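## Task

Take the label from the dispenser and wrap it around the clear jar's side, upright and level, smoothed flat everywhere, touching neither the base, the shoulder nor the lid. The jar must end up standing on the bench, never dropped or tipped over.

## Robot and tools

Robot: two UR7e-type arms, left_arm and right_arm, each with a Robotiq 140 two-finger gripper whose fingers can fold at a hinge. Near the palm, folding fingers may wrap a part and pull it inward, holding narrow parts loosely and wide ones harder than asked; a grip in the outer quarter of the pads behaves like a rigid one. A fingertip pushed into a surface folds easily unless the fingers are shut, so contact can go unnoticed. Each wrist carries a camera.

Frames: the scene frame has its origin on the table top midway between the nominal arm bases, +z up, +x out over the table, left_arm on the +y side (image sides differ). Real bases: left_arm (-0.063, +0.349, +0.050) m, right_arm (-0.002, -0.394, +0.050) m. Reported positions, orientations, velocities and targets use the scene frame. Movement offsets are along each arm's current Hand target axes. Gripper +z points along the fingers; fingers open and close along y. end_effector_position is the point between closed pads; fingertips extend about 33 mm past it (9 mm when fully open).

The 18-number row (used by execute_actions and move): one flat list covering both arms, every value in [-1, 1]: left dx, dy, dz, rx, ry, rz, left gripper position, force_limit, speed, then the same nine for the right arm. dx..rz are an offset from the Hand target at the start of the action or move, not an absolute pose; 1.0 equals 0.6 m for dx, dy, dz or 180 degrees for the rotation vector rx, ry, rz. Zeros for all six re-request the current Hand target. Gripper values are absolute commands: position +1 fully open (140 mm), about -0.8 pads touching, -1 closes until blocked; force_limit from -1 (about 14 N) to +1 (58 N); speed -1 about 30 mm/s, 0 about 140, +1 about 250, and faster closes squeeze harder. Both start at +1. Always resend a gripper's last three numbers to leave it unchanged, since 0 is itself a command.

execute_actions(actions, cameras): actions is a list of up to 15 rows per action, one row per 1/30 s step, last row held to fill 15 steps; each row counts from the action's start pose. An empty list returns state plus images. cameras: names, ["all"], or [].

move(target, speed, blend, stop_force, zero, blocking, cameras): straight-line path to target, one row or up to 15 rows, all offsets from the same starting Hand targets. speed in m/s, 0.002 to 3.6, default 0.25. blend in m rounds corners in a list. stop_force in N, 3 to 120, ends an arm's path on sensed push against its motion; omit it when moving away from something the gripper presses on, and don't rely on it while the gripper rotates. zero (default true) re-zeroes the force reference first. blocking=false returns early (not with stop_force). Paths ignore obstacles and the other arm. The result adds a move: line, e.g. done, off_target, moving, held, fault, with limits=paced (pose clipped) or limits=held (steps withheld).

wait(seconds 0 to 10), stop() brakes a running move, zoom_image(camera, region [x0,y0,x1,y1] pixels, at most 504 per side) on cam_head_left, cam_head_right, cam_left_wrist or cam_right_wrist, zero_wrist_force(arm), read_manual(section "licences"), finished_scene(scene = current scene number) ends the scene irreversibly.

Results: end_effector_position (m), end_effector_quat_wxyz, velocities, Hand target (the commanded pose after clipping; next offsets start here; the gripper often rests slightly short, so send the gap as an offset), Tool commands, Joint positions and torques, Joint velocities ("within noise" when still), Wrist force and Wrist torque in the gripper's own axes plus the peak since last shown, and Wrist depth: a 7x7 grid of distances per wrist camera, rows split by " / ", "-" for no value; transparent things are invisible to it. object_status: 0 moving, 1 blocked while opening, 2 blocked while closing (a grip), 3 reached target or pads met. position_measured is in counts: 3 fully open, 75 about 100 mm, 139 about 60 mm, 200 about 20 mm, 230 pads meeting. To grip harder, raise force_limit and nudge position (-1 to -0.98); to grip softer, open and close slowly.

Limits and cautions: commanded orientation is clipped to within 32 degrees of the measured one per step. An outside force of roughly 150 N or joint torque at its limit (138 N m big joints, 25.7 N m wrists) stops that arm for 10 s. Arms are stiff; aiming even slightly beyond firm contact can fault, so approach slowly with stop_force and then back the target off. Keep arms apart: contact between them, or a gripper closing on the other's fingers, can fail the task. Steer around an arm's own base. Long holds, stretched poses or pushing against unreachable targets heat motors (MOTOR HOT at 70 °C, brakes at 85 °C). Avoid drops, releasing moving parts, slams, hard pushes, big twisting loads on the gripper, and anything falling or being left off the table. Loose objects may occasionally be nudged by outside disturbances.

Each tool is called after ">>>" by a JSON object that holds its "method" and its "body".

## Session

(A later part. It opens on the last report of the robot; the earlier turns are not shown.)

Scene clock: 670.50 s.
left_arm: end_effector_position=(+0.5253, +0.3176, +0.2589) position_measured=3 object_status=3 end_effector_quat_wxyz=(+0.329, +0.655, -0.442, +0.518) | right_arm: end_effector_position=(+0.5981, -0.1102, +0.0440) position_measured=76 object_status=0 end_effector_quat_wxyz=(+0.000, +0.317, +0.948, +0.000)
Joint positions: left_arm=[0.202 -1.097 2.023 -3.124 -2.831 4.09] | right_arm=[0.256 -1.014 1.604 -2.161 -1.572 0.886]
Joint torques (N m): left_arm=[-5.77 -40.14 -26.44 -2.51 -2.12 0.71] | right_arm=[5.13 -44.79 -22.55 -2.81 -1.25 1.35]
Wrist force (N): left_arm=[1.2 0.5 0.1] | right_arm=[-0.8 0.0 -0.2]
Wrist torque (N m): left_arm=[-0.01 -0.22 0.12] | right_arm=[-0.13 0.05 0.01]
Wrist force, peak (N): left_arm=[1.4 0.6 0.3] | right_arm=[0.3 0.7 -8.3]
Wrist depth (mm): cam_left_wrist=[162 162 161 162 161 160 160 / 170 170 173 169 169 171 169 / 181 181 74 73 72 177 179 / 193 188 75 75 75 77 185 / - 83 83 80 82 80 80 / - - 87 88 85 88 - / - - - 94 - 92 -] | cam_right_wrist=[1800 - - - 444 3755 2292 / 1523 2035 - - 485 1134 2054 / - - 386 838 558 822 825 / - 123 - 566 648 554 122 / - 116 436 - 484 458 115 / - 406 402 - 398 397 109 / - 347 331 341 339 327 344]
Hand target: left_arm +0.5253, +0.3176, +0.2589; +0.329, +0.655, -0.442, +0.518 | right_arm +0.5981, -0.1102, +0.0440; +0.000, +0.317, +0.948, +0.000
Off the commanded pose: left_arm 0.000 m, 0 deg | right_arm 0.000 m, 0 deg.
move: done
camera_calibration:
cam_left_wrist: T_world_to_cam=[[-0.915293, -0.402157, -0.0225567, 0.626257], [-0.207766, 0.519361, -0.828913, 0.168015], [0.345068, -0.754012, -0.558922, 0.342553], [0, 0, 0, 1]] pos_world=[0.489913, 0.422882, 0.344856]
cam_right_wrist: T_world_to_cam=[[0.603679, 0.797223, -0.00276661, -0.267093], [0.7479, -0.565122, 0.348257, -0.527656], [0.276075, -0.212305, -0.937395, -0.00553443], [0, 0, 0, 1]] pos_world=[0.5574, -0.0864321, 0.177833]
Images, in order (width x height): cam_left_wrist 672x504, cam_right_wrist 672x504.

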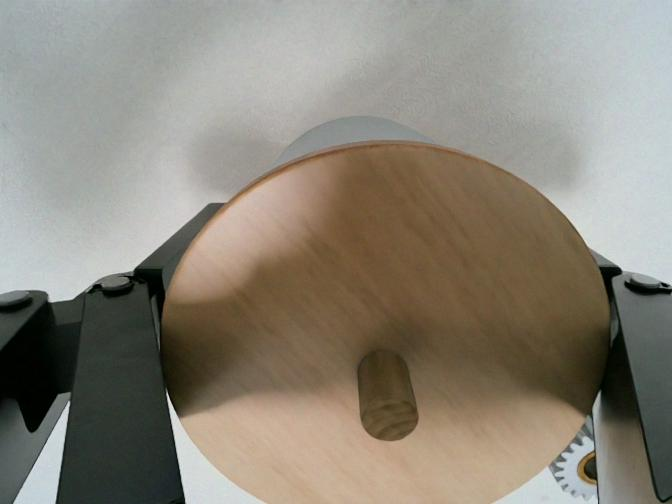

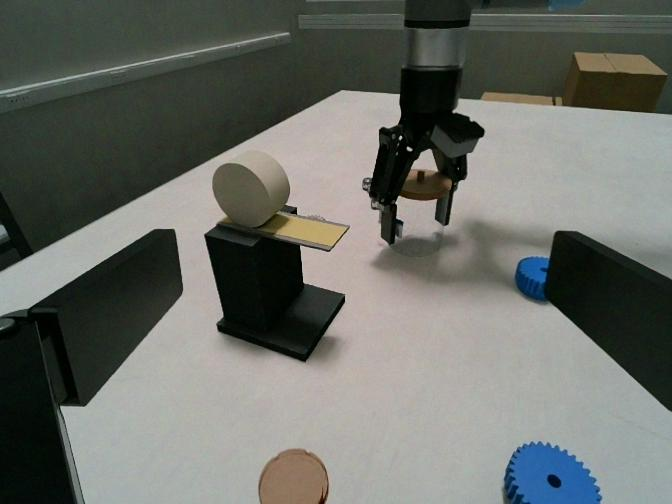

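>>> {"method": "move", "body": {"target": [0,0,0,0,0,0,1,1,1, 0,0,0,0,0,0,-1,-0.6,-1], "cameras": ["cam_right_wrist","cam_left_wrist"]}}

>>> {"method": "wait", "body": {"seconds": 1}}

>>> {"method": "zoom_image", "body": {"camera": "cam_right_wrist", "region": [360, 130, 480, 280]}}

>>> {"method": "zoom_image", "body": {"camera": "cam_left_wrist", "region": [120, 150, 320, 350]}}

Scene clock: 727.57 s.
left_arm: end_effector_position=(+0.5253, +0.3176, +0.2589) position_measured=3 object_status=3 end_effector_quat_wxyz=(+0.329, +0.655, -0.442, +0.518) | right_arm: end_effector_position=(+0.5981, -0.1102, +0.0440) position_measured=97 object_status=0 end_effector_quat_wxyz=(+0.000, +0.317, +0.948, +0.000)
Joint positions: left_arm=[0.202 -1.097 2.023 -3.124 -2.831 4.09] | right_arm=[0.256 -1.014 1.604 -2.161 -1.572 0.886]
Joint torques (N m): left_arm=[-6.28 -41.78 -27.16 -2.54 -2.26 0.72] | right_arm=[5.03 -42.86 -21.31 -2.95 -1.19 1.49]
Wrist force (N): left_arm=[1.3 0.6 0.2] | right_arm=[-0.6 0.7 -3.3]
Wrist torque (N m): left_arm=[0.03 -0.25 0.13] | right_arm=[-0.24 0.01 0.01]
Wrist force, peak (N): left_arm=[1.3 0.8 0.3] | right_arm=[-0.7 0.6 -3.4]
Wrist depth (mm): cam_left_wrist=[161 162 161 162 161 160 160 / 171 170 169 170 170 171 169 / 181 180 74 73 71 177 179 / 193 187 75 75 75 77 188 / - 83 83 80 - 80 81 / - - 87 - 87 86 - / - - 91 94 - - -] | cam_right_wrist=[- - - 2943 450 3512 3630 / 1715 - - 1259 486 - 2245 / - - 400 - 579 819 - / - 133 - 592 629 603 122 / - 116 481 470 477 461 115 / - 392 400 411 - 415 368 / - 343 341 341 339 316 342]
Hand target: left_arm +0.5253, +0.3176, +0.2589; +0.329, +0.655, -0.442, +0.518 | right_arm +0.5981, -0.1102, +0.0440; +0.000, +0.317, +0.948, +0.000
Off the commanded pose: left_arm 0.000 m, 0 deg | right_arm 0.000 m, 0 deg.
move: done
camera_calibration:
cam_left_wrist: T_world_to_cam=[[-0.915293, -0.402157, -0.0225567, 0.626257], [-0.207766, 0.519361, -0.828913, 0.168015], [0.345068, -0.754012, -0.558922, 0.342553], [0, 0, 0, 1]] pos_world=[0.489913, 0.422882, 0.344856]
cam_right_wrist: T_world_to_cam=[[0.603679, 0.797223, -0.00276661, -0.267093], [0.7479, -0.565122, 0.348257, -0.527656], [0.276075, -0.212305, -0.937395, -0.00553443], [0, 0, 0, 1]] pos_world=[0.5574, -0.0864321, 0.177833]
Images, in order (width x height): cam_left_wrist 672x504, cam_right_wrist 672x504.

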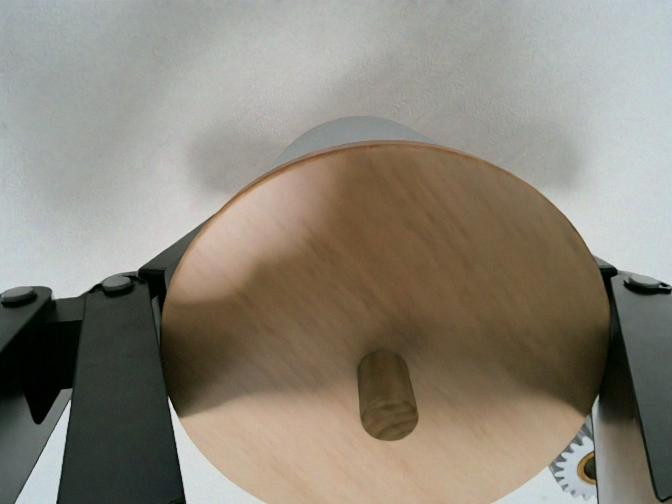

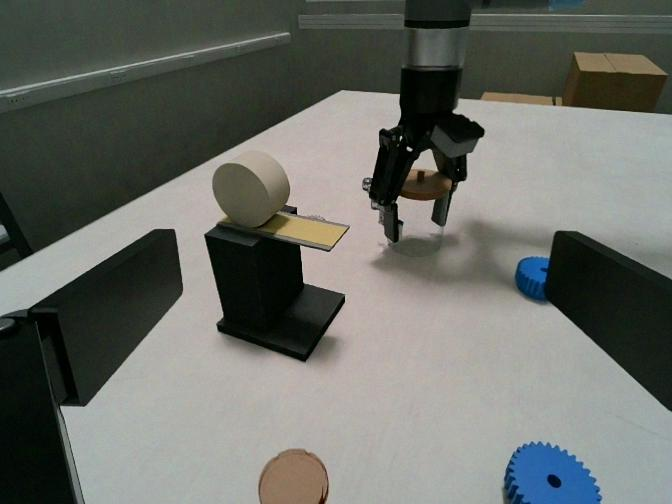

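Scene clock: 728.57 s.
left_arm: end_effector_position=(+0.5253, +0.3176, +0.2589) position_measured=3 object_status=3 end_effector_quat_wxyz=(+0.329, +0.655, -0.442, +0.518) | right_arm: end_effector_position=(+0.5981, -0.1102, +0.0440) position_measured=97 object_status=2 end_effector_quat_wxyz=(+0.000, +0.317, +0.948, +0.000)
Joint positions: left_arm=[0.202 -1.097 2.023 -3.124 -2.831 4.09] | right_arm=[0.256 -1.014 1.604 -2.161 -1.572 0.886]
Joint torques (N m): left_arm=[-5.98 -41.45 -25.95 -2.45 -2.37 0.47] | right_arm=[7 -41.34 -22.18 -2.79 -0.89 1.36]
Wrist force (N): left_arm=[1.1 0.7 0.1] | right_arm=[-0.7 0.5 -3.5]
Wrist torque (N m): left_arm=[0.04 -0.21 0.13] | right_arm=[-0.27 0.03 0.01]
Wrist force, peak (N): left_arm=[1.4 0.3 0.3] | right_arm=[-0.9 0.6 -3.6]
Wrist depth (mm): cam_left_wrist=[162 161 161 162 160 160 160 / 171 170 170 170 169 171 169 / 181 181 74 73 72 177 179 / 193 187 75 75 76 77 187 / - 83 83 80 80 81 - / - - 87 - 84 86 - / - - - 94 - - -] | cam_right_wrist=[- 2317 - 3300 448 - 3156 / - - - - 486 - 2656 / - - 407 - 554 770 736 / - 133 - 587 603 613 129 / - 116 459 498 484 461 115 / - 407 407 402 398 397 367 / - 345 350 - 333 315 334]
Hand target: left_arm +0.5253, +0.3176, +0.2589; +0.329, +0.655, -0.442, +0.518 | right_arm +0.5981, -0.1102, +0.0440; +0.000, +0.317, +0.948, +0.000
Tool commands: left_gripper/position=+1.0 left_gripper/force_limit=+1.0 left_gripper/speed=+1.0 right_gripper/position=-1.0 right_gripper/force_limit=-0.6 right_gripper/speed=-1.0
Off the commanded pose: left_arm 0.000 m, 0 deg | right_arm 0.000 m, 0 deg.
wait: 1.00 s; at rest by 0.17 s

Scaled by 3.360.
This view is cut from an older image: the scene may have changed since it was taken.

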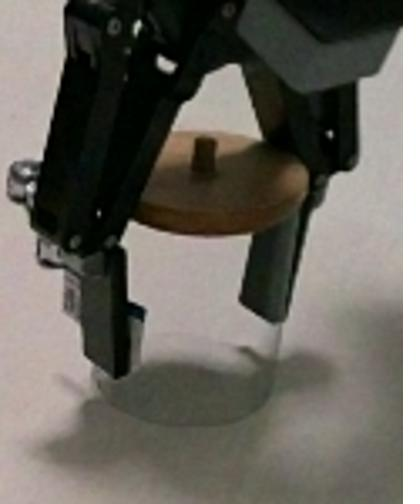

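Scaled by 2.520.
This view is cut from an older image: the scene may have changed since it was taken.

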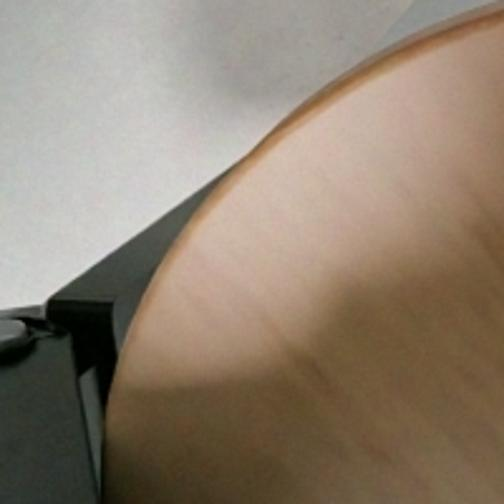

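>>> {"method": "move", "body": {"target": [0,0,0,0,0,0,1,1,1,0,0,0,0,0,0,1,-0.3,-0.7], "cameras": ["cam_left_wrist","cam_right_wrist"]}}

Scene clock: 752.00 s.
left_arm: end_effector_position=(+0.5253, +0.3176, +0.2589) position_measured=3 object_status=3 end_effector_quat_wxyz=(+0.329, +0.655, -0.442, +0.518) | right_arm: end_effector_position=(+0.5981, -0.1102, +0.0440) position_measured=3 object_status=0 end_effector_quat_wxyz=(+0.000, +0.317, +0.948, +0.000)
Joint positions: left_arm=[0.202 -1.097 2.023 -3.124 -2.831 4.09] | right_arm=[0.256 -1.014 1.604 -2.161 -1.572 0.886]
Joint torques (N m): left_arm=[-6.96 -42.07 -26.74 -2.54 -2.07 0.7] | right_arm=[5.54 -40.24 -23.91 -2.99 -0.7 1.36]
Wrist force (N): left_arm=[1.1 0.4 0.1] | right_arm=[-0.6 -0.1 0.2]
Wrist torque (N m): left_arm=[-0.02 -0.21 0.13] | right_arm=[-0.14 0.01 0.01]
Wrist force, peak (N): left_arm=[1.4 0.5 0.2] | right_arm=[-0.7 0.6 -3.6]
Wrist depth (mm): cam_left_wrist=[161 161 161 162 160 158 160 / 171 170 170 169 170 171 169 / 181 181 73 72 72 176 178 / 187 122 75 75 75 77 119 / - 118 - 80 80 80 109 / 224 - - 88 85 86 218 / 233 237 91 94 - - 213] | cam_right_wrist=[- - - 3959 447 4033 2904 / 2722 2178 - 2943 492 3630 1728 / 1800 2317 403 - 542 789 - / - 133 - 557 - 572 121 / - 116 477 483 469 458 115 / - 406 403 - - 398 367 / - 346 342 343 338 316 333]
Hand target: left_arm +0.5253, +0.3176, +0.2589; +0.329, +0.655, -0.442, +0.518 | right_arm +0.5981, -0.1102, +0.0440; +0.000, +0.317, +0.948, +0.000
Off the commanded pose: left_arm 0.000 m, 0 deg | right_arm 0.000 m, 0 deg.
move: done
camera_calibration:
cam_left_wrist: T_world_to_cam=[[-0.915293, -0.402157, -0.0225567, 0.626257], [-0.207766, 0.519361, -0.828913, 0.168015], [0.345068, -0.754012, -0.558922, 0.342553], [0, 0, 0, 1]] pos_world=[0.489913, 0.422882, 0.344856]
cam_right_wrist: T_world_to_cam=[[0.603679, 0.797223, -0.00276661, -0.267093], [0.7479, -0.565122, 0.348257, -0.527656], [0.276075, -0.212305, -0.937395, -0.00553443], [0, 0, 0, 1]] pos_world=[0.5574, -0.0864321, 0.177833]
Images, in order (width x height): cam_left_wrist 672x504, cam_right_wrist 672x504.

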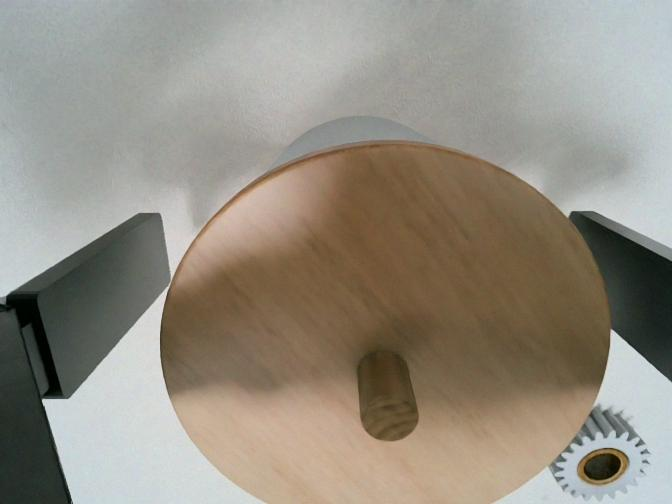

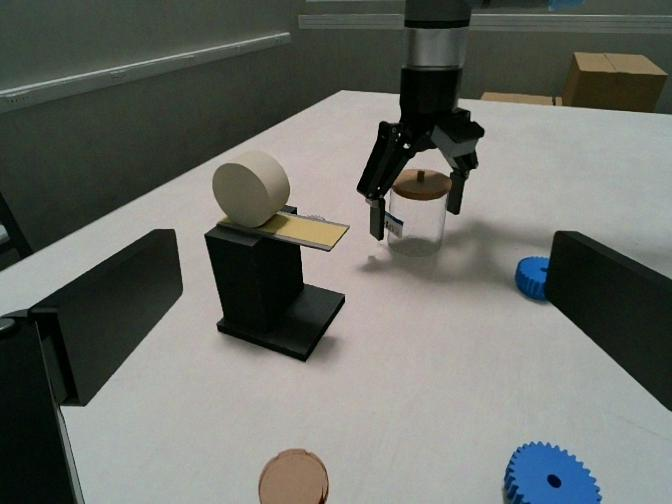

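>>> {"method": "execute_actions", "body": {"actions": [], "cameras": ["cam_right_wrist"]}}

>>> {"method": "zoom_image", "body": {"camera": "cam_right_wrist", "region": [350, 150, 490, 270]}}

Scene clock: 755.90 s.
left_arm: end_effector_position=(+0.5253, +0.3176, +0.2589) position_measured=3 object_status=3 end_effector_quat_wxyz=(+0.329, +0.655, -0.442, +0.518) | right_arm: end_effector_position=(+0.5981, -0.1102, +0.0440) position_measured=3 object_status=3 end_effector_quat_wxyz=(+0.000, +0.317, +0.948, +0.000)
Joint positions: left_arm=[0.202 -1.097 2.023 -3.124 -2.831 4.09] | right_arm=[0.256 -1.014 1.604 -2.161 -1.572 0.886]
Joint velocities: within noise
Joint torques (N m): left_arm=[-5.84 -40.82 -24.98 -2.66 -2.12 0.41] | right_arm=[6.03 -42.49 -25.15 -2.82 -0.81 1.47]
Wrist force (N): left_arm=[1.2 0.5 0.2] | right_arm=[-0.8 -0.3 0.2]
Wrist torque (N m): left_arm=[0.00 -0.23 0.13] | right_arm=[-0.17 0.04 0.00]
Wrist force, peak (N): left_arm=[1.5 0.5 0.3] | right_arm=[-1.0 -0.2 0.1]
Wrist depth (mm): cam_left_wrist=[162 161 161 163 160 160 160 / 171 170 170 170 170 171 168 / 181 181 73 72 72 177 179 / 187 122 76 75 75 77 120 / - 84 83 80 81 81 109 / 224 - 87 89 81 86 217 / 234 237 - 94 - 212 214] | cam_right_wrist=[- - 3025 - 444 3025 2792 / 2016 - - - 501 - 2074 / - - 395 746 615 - - / - 133 - 602 - 584 135 / - 116 462 486 - 442 115 / - 375 403 406 385 409 368 / - 334 341 332 337 307 333]
Hand target: left_arm +0.5253, +0.3176, +0.2589; +0.329, +0.655, -0.442, +0.518 | right_arm +0.5981, -0.1102, +0.0440; +0.000, +0.317, +0.948, +0.000
Tool commands: left_gripper/position=+1.0 left_gripper/force_limit=+1.0 left_gripper/speed=+1.0 right_gripper/position=+1.0 right_gripper/force_limit=-0.3 right_gripper/speed=-0.7
Off the commanded pose: left_arm 0.000 m, 0 deg | right_arm 0.000 m, 0 deg.
camera_calibration:
cam_right_wrist: T_world_to_cam=[[0.603679, 0.797223, -0.00276661, -0.267093], [0.7479, -0.565122, 0.348257, -0.527656], [0.276075, -0.212305, -0.937395, -0.00553443], [0, 0, 0, 1]] pos_world=[0.5574, -0.0864321, 0.177833]
Images, in order (width x height): cam_right_wrist 672x504.

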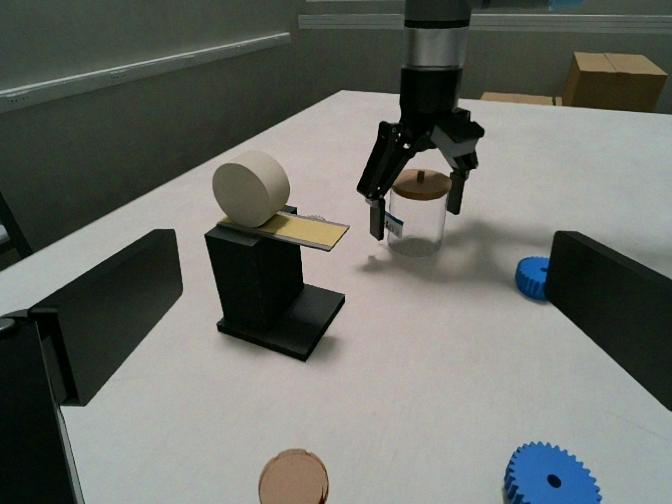

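Scaled by 3.600.

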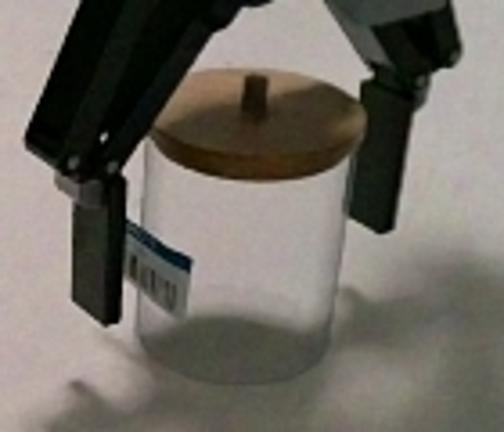

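>>> {"method": "move", "body": {"target": [[0,0,0,0,0,0,1,1,1,0,0,0.0167,0,0,0,1,-0.3,-0.7],[0,0,0,0,0,0,1,1,1,0,0,0.0167,0,0,0,-1,0,-0.8]], "cameras": ["cam_left_wrist","cam_right_wrist"]}}

>>> {"method": "zoom_image", "body": {"camera": "cam_right_wrist", "region": [350, 150, 490, 270]}}

Scene clock: 769.70 s.
left_arm: end_effector_position=(+0.5253, +0.3176, +0.2589) position_measured=3 object_status=3 end_effector_quat_wxyz=(+0.329, +0.655, -0.442, +0.518) | right_arm: end_effector_position=(+0.5981, -0.1102, +0.0340) position_measured=96 object_status=0 end_effector_quat_wxyz=(+0.000, +0.317, +0.948, +0.000)
Joint positions: left_arm=[0.202 -1.097 2.023 -3.124 -2.831 4.09] | right_arm=[0.256 -1.001 1.612 -2.183 -1.572 0.886]
Joint torques (N m): left_arm=[-4.26 -42.47 -26.35 -2.75 -1.74 0.38] | right_arm=[-2.22 -50.12 -26.37 -1.56 -0.39 -0.45]
Wrist force (N): left_arm=[1.2 0.7 0.3] | right_arm=[0.5 -0.4 -5.1]
Wrist torque (N m): left_arm=[0.03 -0.23 0.13] | right_arm=[-0.40 0.01 -0.02]
Wrist force, peak (N): left_arm=[1.3 0.8 0.2] | right_arm=[0.5 -0.4 -5.2]
Wrist depth (mm): cam_left_wrist=[153 152 152 152 151 151 151 / 161 161 160 162 160 160 159 / 170 170 166 61 - 167 169 / 181 - 66 65 - - 175 / - 72 71 70 - - - / - 74 75 - 75 76 75 / - - - - 81 82 -] | cam_right_wrist=[- - - 3755 449 2904 2757 / - - - - 485 3067 2367 / - 707 403 - 567 - 795 / - 133 431 598 619 146 121 / - 124 473 499 - - 115 / - 405 418 397 386 385 104 / - 343 354 340 340 319 336]
Hand target: left_arm +0.5253, +0.3176, +0.2589; +0.329, +0.655, -0.442, +0.518 | right_arm +0.5981, -0.1102, +0.0340; +0.000, +0.317, +0.948, +0.000
Off the commanded pose: left_arm 0.000 m, 0 deg | right_arm 0.000 m, 0 deg.
move: done
camera_calibration:
cam_left_wrist: T_world_to_cam=[[-0.915293, -0.402157, -0.0225567, 0.626257], [-0.207766, 0.519361, -0.828913, 0.168015], [0.345068, -0.754012, -0.558922, 0.342553], [0, 0, 0, 1]] pos_world=[0.489913, 0.422882, 0.344856]
cam_right_wrist: T_world_to_cam=[[0.60368, 0.797222, -0.00276627, -0.267182], [0.747899, -0.565123, 0.348257, -0.524248], [0.276075, -0.212305, -0.937395, -0.014936], [0, 0, 0, 1]] pos_world=[0.5575, -0.0864321, 0.167833]
Images, in order (width x height): cam_left_wrist 672x504, cam_right_wrist 672x504.

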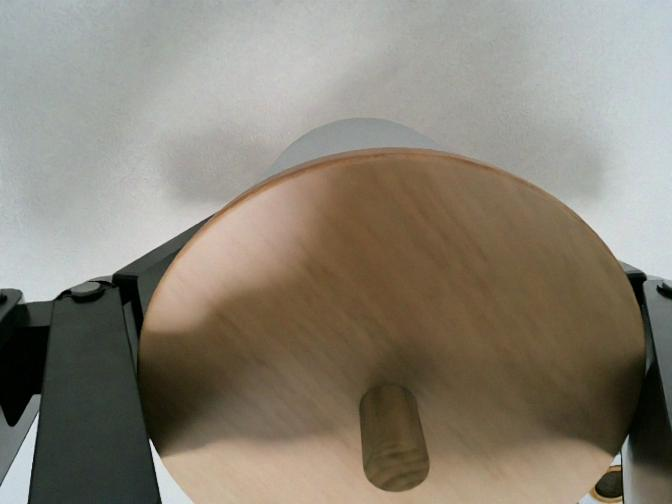

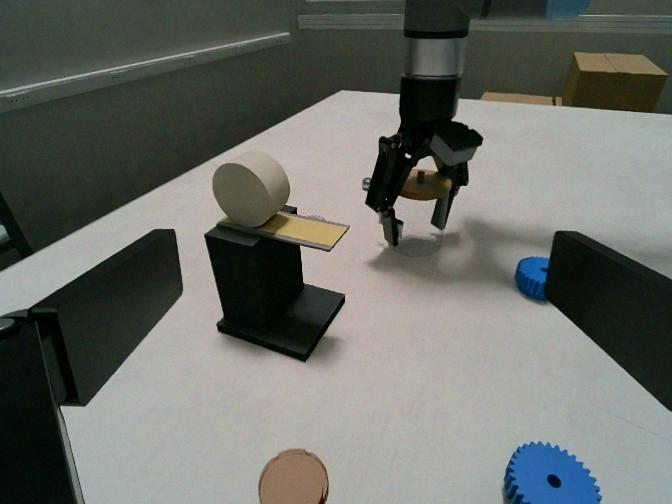

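Scaled by 3.600.

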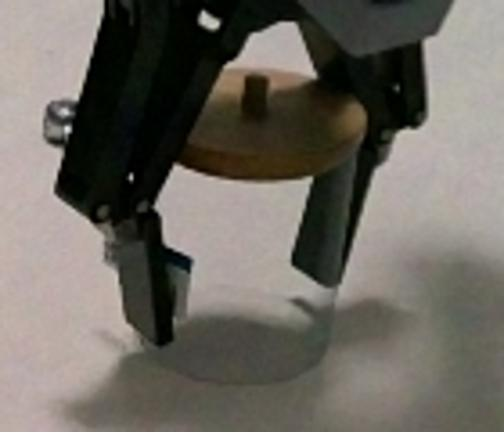

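>>> {"method": "move", "body": {"target": [[0,0,0,0,0,0,1,1,1,0,0,0,0,0,0,1,-0.3,-0.5],[0,0,0,0,0,0,1,1,1,0,0,-0.115,0,0,0,1,-0.3,-0.5],[0,0,0,0,0,0,1,1,1,0,0,-0.115,0,0,0,-1,-0.5,-0.8]], "cameras": ["cam_left_wrist","cam_right_wrist"]}}

>>> {"method": "zoom_image", "body": {"camera": "cam_right_wrist", "region": [350, 150, 490, 270]}}

Scene clock: 838.27 s.
left_arm: end_effector_position=(+0.5253, +0.3176, +0.2589) position_measured=3 object_status=3 end_effector_quat_wxyz=(+0.329, +0.655, -0.442, +0.518) | right_arm: end_effector_position=(+0.5981, -0.1101, +0.1030) position_measured=97 object_status=2 end_effector_quat_wxyz=(+0.000, +0.317, +0.948, +0.000)
Joint positions: left_arm=[0.202 -1.097 2.023 -3.124 -2.831 4.09] | right_arm=[0.256 -1.083 1.543 -2.031 -1.572 0.886]
Joint torques (N m): left_arm=[-5.54 -43.72 -27.02 -2.87 -1.91 0.49] | right_arm=[7.35 -51.98 -18.48 -2.06 1.22 1.91]
Wrist force (N): left_arm=[1.1 0.5 0.3] | right_arm=[-0.8 -0.2 2.4]
Wrist torque (N m): left_arm=[0.01 -0.22 0.13] | right_arm=[-0.16 0.06 0.02]
Wrist force, peak (N): left_arm=[1.5 0.7 0.0] | right_arm=[0.5 -0.3 -5.3]
Wrist depth (mm): cam_left_wrist=[215 215 214 214 214 213 212 / 227 227 226 222 223 226 225 / 241 240 235 - 129 237 238 / 256 249 134 - 141 130 250 / - 91 282 - 270 114 83 / - - 294 293 292 290 - / - - 310 314 313 - -] | cam_right_wrist=[- - - - 447 3250 3111 / 1688 - - - 495 1452 2245 / - - 405 882 593 - - / - 133 - - - 144 121 / - 124 435 467 479 458 115 / - 405 403 402 397 397 105 / - 345 363 365 339 304 338]
Hand target: left_arm +0.5253, +0.3176, +0.2589; +0.329, +0.655, -0.442, +0.518 | right_arm +0.5981, -0.1101, +0.1030; +0.000, +0.317, +0.948, +0.000
Off the commanded pose: left_arm 0.000 m, 0 deg | right_arm 0.000 m, 0 deg.
move: done
camera_calibration:
cam_left_wrist: T_world_to_cam=[[-0.915293, -0.402157, -0.0225567, 0.626257], [-0.207766, 0.519361, -0.828913, 0.168015], [0.345068, -0.754012, -0.558922, 0.342553], [0, 0, 0, 1]] pos_world=[0.489913, 0.422882, 0.344856]
cam_right_wrist: T_world_to_cam=[[0.603701, 0.797206, -0.00284116, -0.266926], [0.747884, -0.56511, 0.34831, -0.548206], [0.276069, -0.2124, -0.937375, 0.0497623], [0, 0, 0, 1]] pos_world=[0.5574, -0.0864323, 0.236833]
Images, in order (width x height): cam_left_wrist 672x504, cam_right_wrist 672x504.

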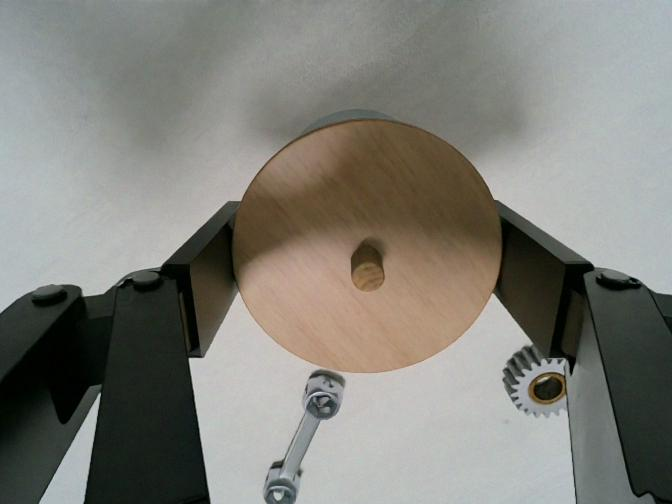

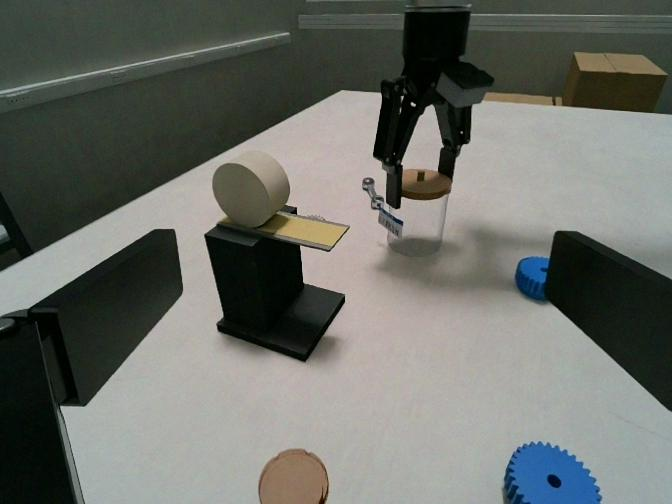

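Scaled by 3.600.

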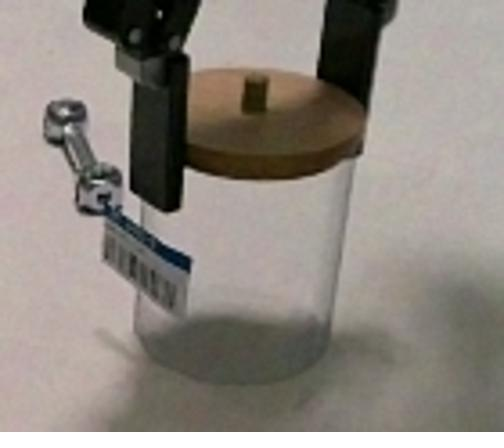

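>>> {"method": "move", "body": {"target": [0,0,0,0,0,0,1,1,1,0,0,0,0,0,-0.489,-1,-0.5,-0.8], "speed": 0.3, "cameras": ["cam_left_wrist","cam_right_wrist","cam_head_left"]}}

>>> {"method": "zoom_image", "body": {"camera": "cam_right_wrist", "region": [350, 150, 490, 270]}}

>>> {"method": "zoom_image", "body": {"camera": "cam_head_left", "region": [330, 100, 450, 200]}}

Scene clock: 846.97 s.
left_arm: end_effector_position=(+0.5253, +0.3176, +0.2589) position_measured=3 object_status=3 end_effector_quat_wxyz=(+0.329, +0.655, -0.442, +0.518) | right_arm: end_effector_position=(+0.5981, -0.1101, +0.1030) position_measured=97 object_status=2 end_effector_quat_wxyz=(+0.000, -0.431, +0.903, +0.000)
Joint positions: left_arm=[0.202 -1.097 2.023 -3.124 -2.831 4.09] | right_arm=[0.256 -1.083 1.543 -2.031 -1.571 -0.65]
Joint torques (N m): left_arm=[-5.35 -43.79 -25.46 -2.93 -1.97 0.5] | right_arm=[-8.72 -52.1 -20.8 -2.65 0.54 -1.97]
Wrist force (N): left_arm=[1.3 0.4 0.1] | right_arm=[-0.5 -0.2 2.2]
Wrist torque (N m): left_arm=[-0.01 -0.25 0.13] | right_arm=[-0.20 -0.01 -0.05]
Wrist force, peak (N): left_arm=[1.4 0.8 0.3] | right_arm=[-1.1 0.0 2.7]
Wrist depth (mm): cam_left_wrist=[215 214 215 214 214 213 214 / 224 227 227 221 224 225 224 / 241 241 237 - 131 237 238 / 256 250 138 139 - 131 250 / - 91 147 147 - 114 84 / - - 292 293 292 290 - / - - 315 315 - - -] | cam_right_wrist=[- - - 2503 449 - 2503 / - - - - 502 1089 2156 / - - 392 - 556 - - / 633 133 - 593 619 582 128 / - 116 452 482 484 490 115 / - 414 404 401 412 377 364 / - 334 352 341 339 314 332]
Hand target: left_arm +0.5253, +0.3176, +0.2589; +0.329, +0.655, -0.442, +0.518 | right_arm +0.5981, -0.1101, +0.1030; +0.000, -0.431, +0.903, +0.000
Off the commanded pose: left_arm 0.000 m, 0 deg | right_arm 0.000 m, 0 deg.
move: done
camera_calibration:
cam_left_wrist: T_world_to_cam=[[-0.915293, -0.402157, -0.0225567, 0.626257], [-0.207766, 0.519361, -0.828913, 0.168015], [0.345068, -0.754012, -0.558922, 0.342553], [0, 0, 0, 1]] pos_world=[0.489913, 0.422882, 0.344856]
cam_right_wrist: T_world_to_cam=[[-0.775721, 0.631066, -0.00351987, 0.539778], [0.59081, 0.728175, 0.347425, -0.311734], [0.221812, 0.267426, -0.937701, 0.135035], [0, 0, 0, 1]] pos_world=[0.57294, -0.149751, 0.236826]
Images, in order (width x height): cam_head_left 672x504, cam_left_wrist 672x504, cam_right_wrist 672x504.

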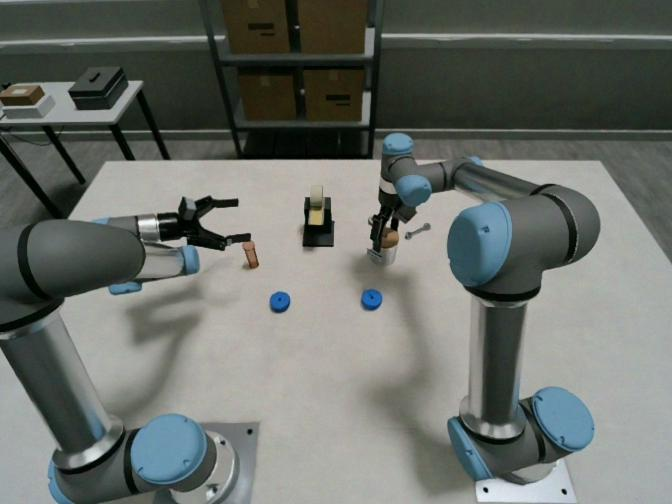

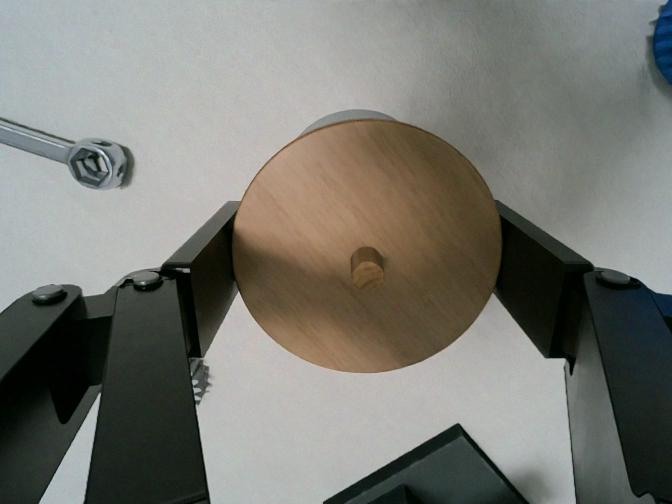

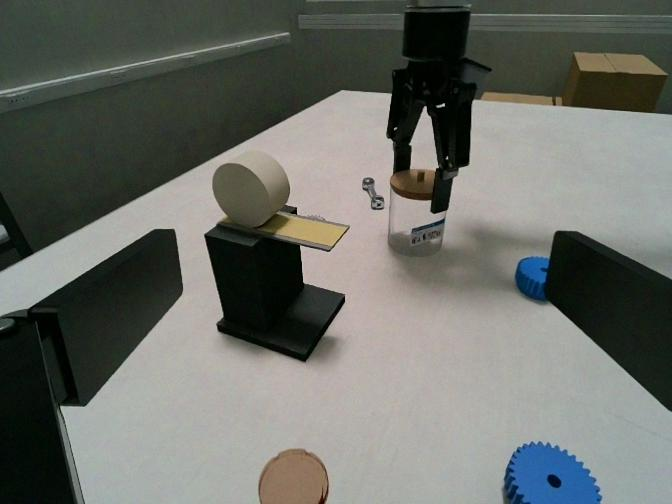

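Scaled by 3.600.

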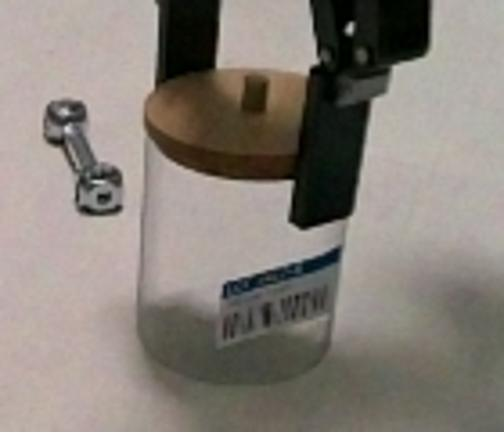

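Scaled by 4.200.

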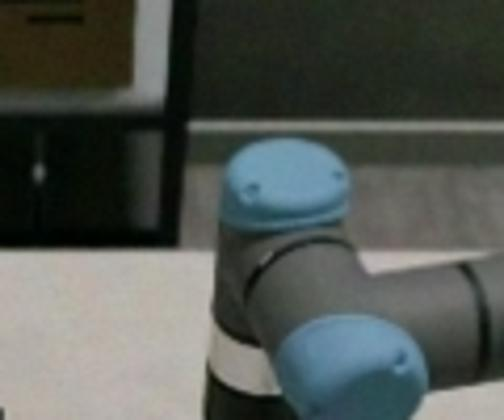

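>>> {"method": "zoom_image", "body": {"camera": "cam_head_left", "region": [345, 205, 429, 289]}}

Scaled by 6.000.

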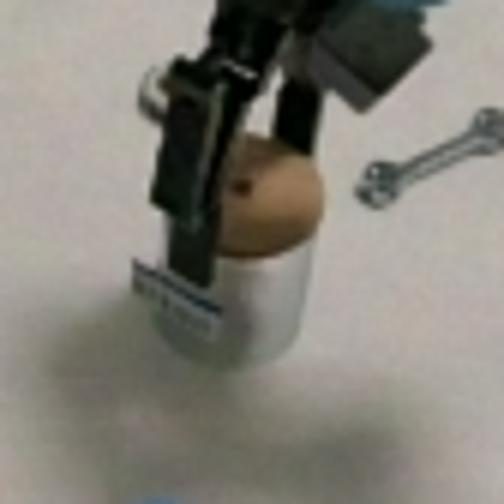

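>>> {"method": "move", "body": {"target": [[0,0,0,0,0,0,1,1,1,0,0,0,0,0,0,1,-0.3,-0.5],[0,0,0,0,0,0,1,1,1,0,0,-0.245,0,0,0,1,-0.3,-0.5],[0,0,0,0,0,0,1,1,1,0.177,0,-0.085,0,-0.25,0,1,-0.3,-0.5]], "cameras": ["all"]}}

>>> {"method": "zoom_image", "body": {"camera": "cam_right_wrist", "region": [350, 120, 490, 270]}}

>>> {"method": "zoom_image", "body": {"camera": "cam_head_left", "region": [345, 195, 449, 299]}}

Scene clock: 892.97 s.
left_arm: end_effector_position=(+0.5253, +0.3176, +0.2589) position_measured=3 object_status=3 end_effector_quat_wxyz=(+0.329, +0.655, -0.442, +0.518) | right_arm: end_effector_position=(+0.5313, -0.1927, +0.1540) position_measured=3 object_status=3 end_effector_quat_wxyz=(+0.345, -0.398, +0.834, +0.164)
Joint positions: left_arm=[0.202 -1.097 2.023 -3.124 -2.831 4.09] | right_arm=[-0.251 -1.506 2.376 -2.824 -0.867 -1.015]
Joint torques (N m): left_arm=[-2.48 -45.71 -26.23 -3.01 -2.06 0.06] | right_arm=[-3.44 -29.18 -11.58 -4.41 2.96 -0.4]
Wrist force (N): left_arm=[1.3 0.5 0.2] | right_arm=[-1.7 -0.8 -0.3]
Wrist torque (N m): left_arm=[0.00 -0.24 0.13] | right_arm=[-0.24 -0.19 -0.08]
Wrist force, peak (N): left_arm=[1.4 0.7 0.0] | right_arm=[-0.3 0.0 -3.5]
Wrist depth (mm): cam_left_wrist=[247 245 246 245 246 246 244 / 301 286 301 298 297 298 312 / 380 380 378 377 379 378 376 / 459 136 527 259 488 482 126 / - 750 849 727 666 835 114 / - 1623 2576 2135 2724 - - / 1362 1481 2155 - - - -] | cam_right_wrist=[- - - 3203 3300 575 2245 / 1846 - - 1481 3755 530 2054 / - - 395 - - - - / - 133 - 543 578 - 119 / - 124 462 479 464 462 115 / - 403 406 399 412 397 - / - 343 343 341 321 307 314]
Hand target: left_arm +0.5253, +0.3176, +0.2589; +0.329, +0.655, -0.442, +0.518 | right_arm +0.5312, -0.1927, +0.1540; +0.346, -0.398, +0.834, +0.164
Off the commanded pose: left_arm 0.000 m, 0 deg | right_arm 0.000 m, 0 deg.
move: done
camera_calibration:
cam_left_wrist: T_world_to_cam=[[-0.915293, -0.402157, -0.0225567, 0.626257], [-0.207766, 0.519361, -0.828913, 0.168015], [0.345068, -0.754012, -0.558922, 0.342553], [0, 0, 0, 1]] pos_world=[0.489913, 0.422882, 0.344856]
cam_right_wrist: T_world_to_cam=[[-0.775039, 0.631913, -0.000901451, 0.539634], [0.263244, 0.324164, 0.908636, -0.22006], [0.574472, 0.703991, -0.417587, 0.0364866], [0, 0, 0, 1]] pos_world=[0.455206, -0.295352, 0.215677]

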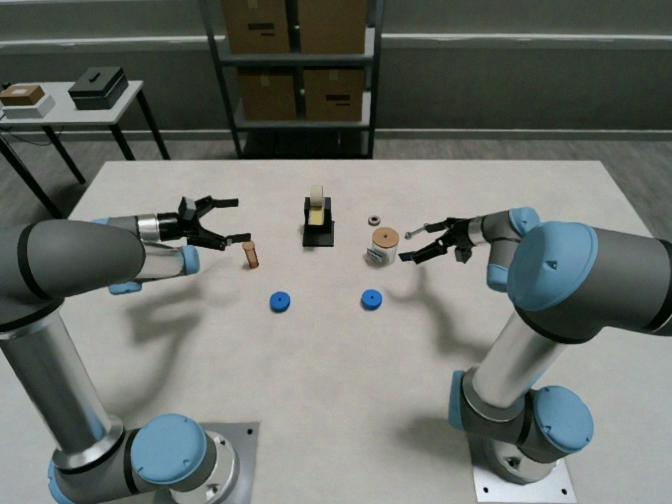

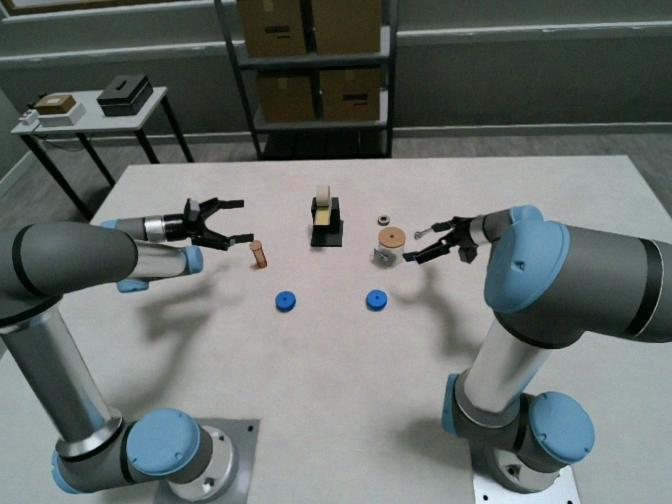

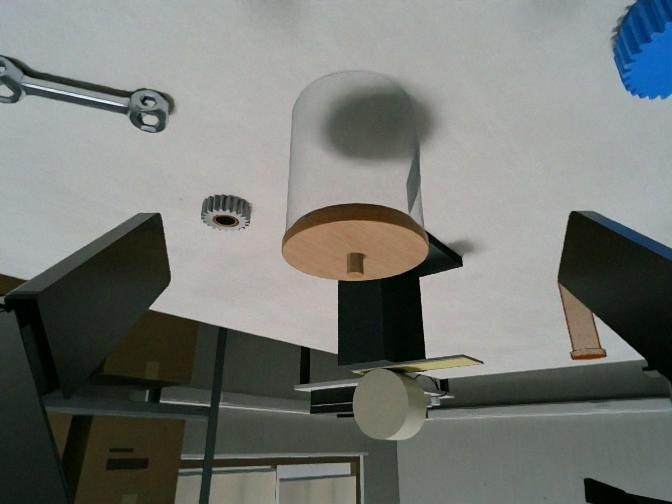

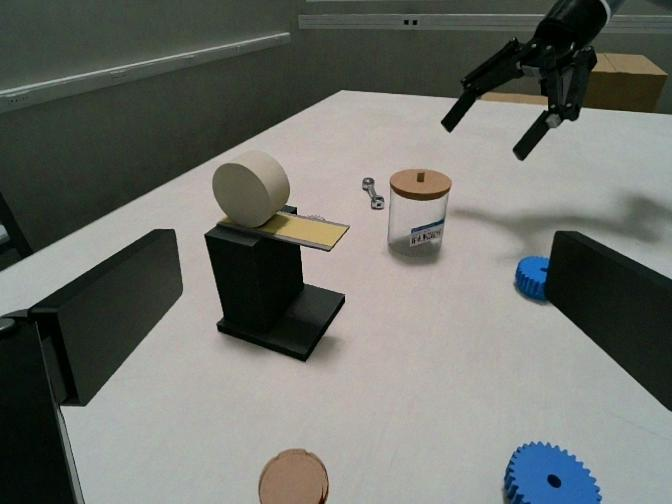

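Scaled by 3.360.

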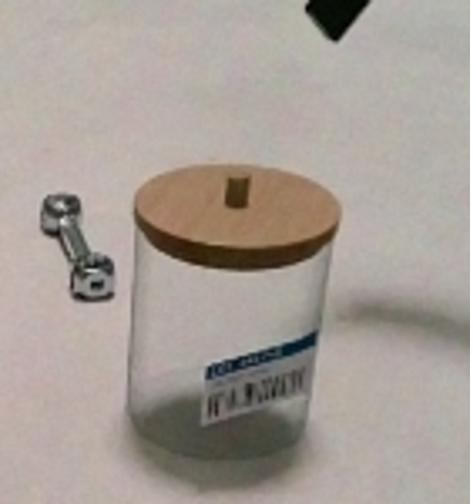

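Scaled by 4.846.

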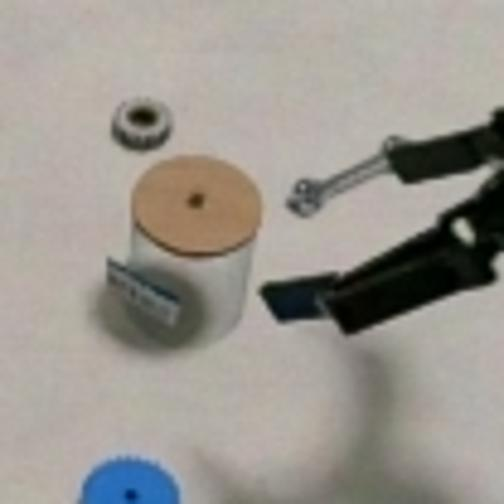

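>>> {"method": "move", "body": {"target": [[0,0,0,0,0,0,1,1,1,0.0089,0,0.2457,0,0,0,1,-0.3,-0.5],[0,0,0,0,0,0,1,1,1,0.0089,0,0.2457,0,0,0,-1,-0.2,-0.9]], "speed": 0.15, "cameras": ["all"]}}

>>> {"method": "zoom_image", "body": {"camera": "cam_right_wrist", "region": [350, 120, 490, 270]}}

>>> {"method": "zoom_image", "body": {"camera": "cam_head_left", "region": [345, 195, 449, 299]}}

Scene clock: 911.80 s.
left_arm: end_effector_position=(+0.5253, +0.3176, +0.2589) position_measured=3 object_status=3 end_effector_quat_wxyz=(+0.329, +0.655, -0.442, +0.518) | right_arm: end_effector_position=(+0.5945, -0.1146, +0.0460) position_measured=101 object_status=0 end_effector_quat_wxyz=(+0.346, -0.398, +0.834, +0.164)
Joint positions: left_arm=[0.202 -1.097 2.023 -3.124 -2.831 4.09] | right_arm=[-0.039 -1.037 2.218 -3.282 -0.961 -0.775]
Joint torques (N m): left_arm=[-3.09 -47.34 -25.56 -3.03 -1.88 0.25] | right_arm=[-8.29 -29.57 -15.56 -3.73 2.07 1.5]
Wrist force (N): left_arm=[1.2 0.5 0.2] | right_arm=[-1.7 -1.3 -0.1]
Wrist torque (N m): left_arm=[0.01 -0.22 0.13] | right_arm=[-0.47 -0.10 -0.08]
Wrist force, peak (N): left_arm=[1.4 0.7 0.0] | right_arm=[-3.0 -1.3 -0.3]
Wrist depth (mm): cam_left_wrist=[- 121 120 120 120 120 120 / 147 146 146 146 146 146 146 / 186 186 176 186 186 185 184 / 255 222 147 253 237 132 236 / - 91 363 360 354 117 89 / - - 625 95 346 - - / - - 2279 118 319 - -] | cam_right_wrist=[- - 2562 3691 3300 547 566 / - - - 1111 - 560 542 / - 816 402 - 602 - 751 / - 134 - 581 579 - 129 / - 116 - 477 475 - 115 / - - 387 403 386 391 109 / - 335 344 340 351 315 333]
Hand target: left_arm +0.5253, +0.3176, +0.2589; +0.329, +0.655, -0.442, +0.518 | right_arm +0.5945, -0.1146, +0.0460; +0.346, -0.398, +0.834, +0.164
Off the commanded pose: left_arm 0.000 m, 0 deg | right_arm 0.000 m, 0 deg.
move: done
camera_calibration:
cam_left_wrist: T_world_to_cam=[[-0.915293, -0.402157, -0.0225567, 0.626257], [-0.207766, 0.519361, -0.828913, 0.168015], [0.345068, -0.754012, -0.558922, 0.342553], [0, 0, 0, 1]] pos_world=[0.489913, 0.422882, 0.344856]
cam_right_wrist: T_world_to_cam=[[-0.775118, 0.631815, -0.00102925, 0.539199], [0.262991, 0.324121, 0.908725, -0.163769], [0.57448, 0.704099, -0.417394, -0.0999015], [0, 0, 0, 1]] pos_world=[0.518404, -0.217253, 0.107678]

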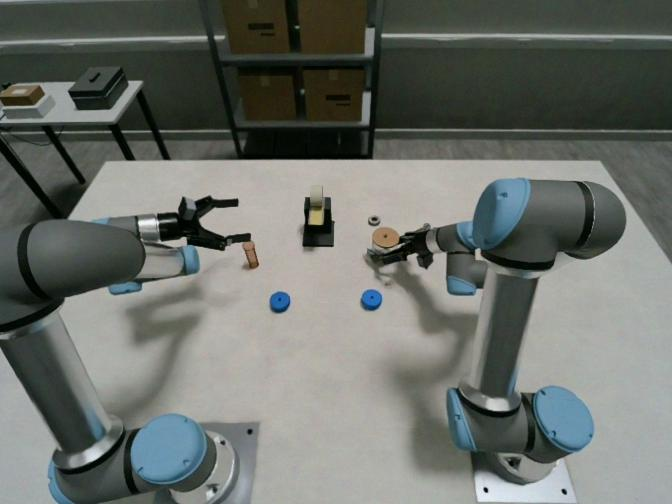

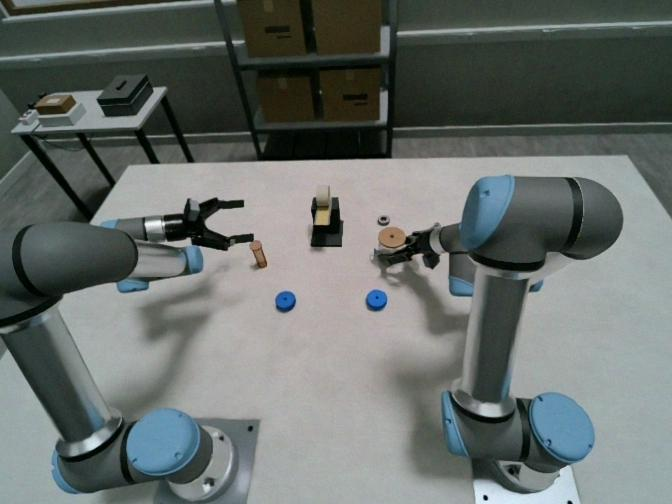

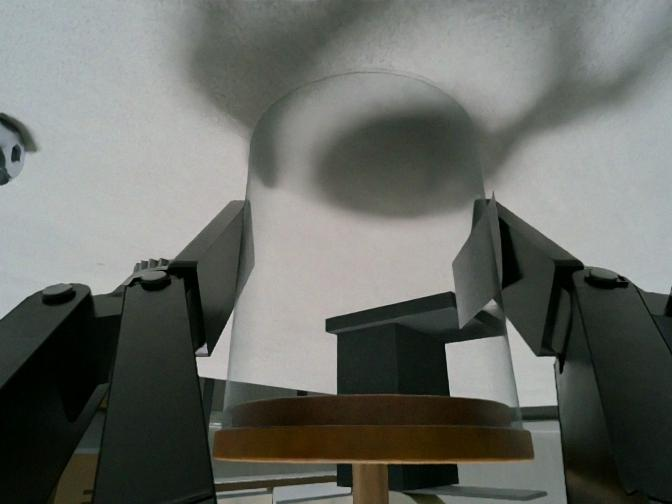

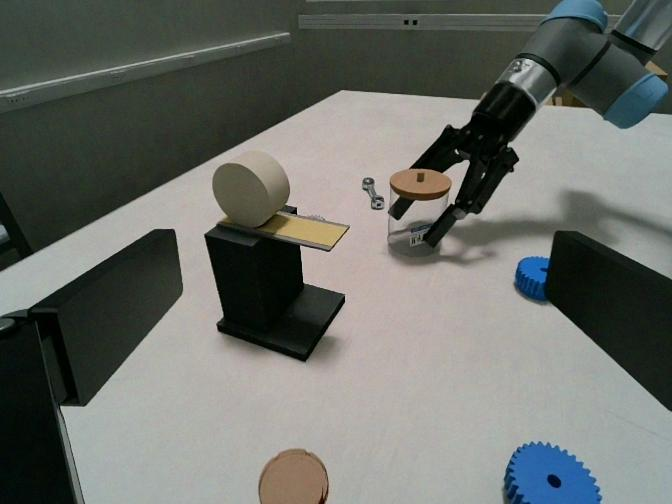

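Scaled by 3.360.

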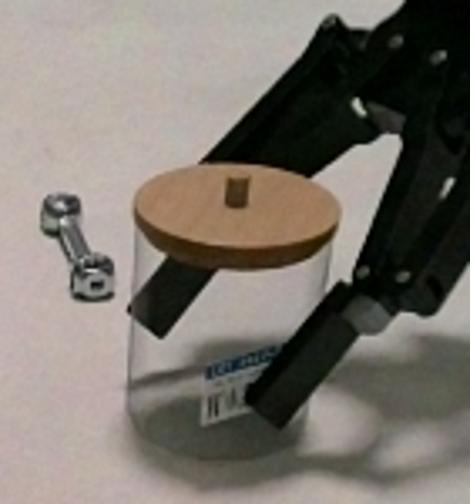

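Scaled by 4.846.

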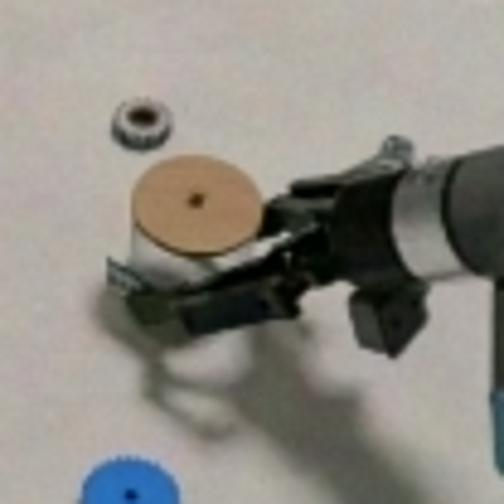

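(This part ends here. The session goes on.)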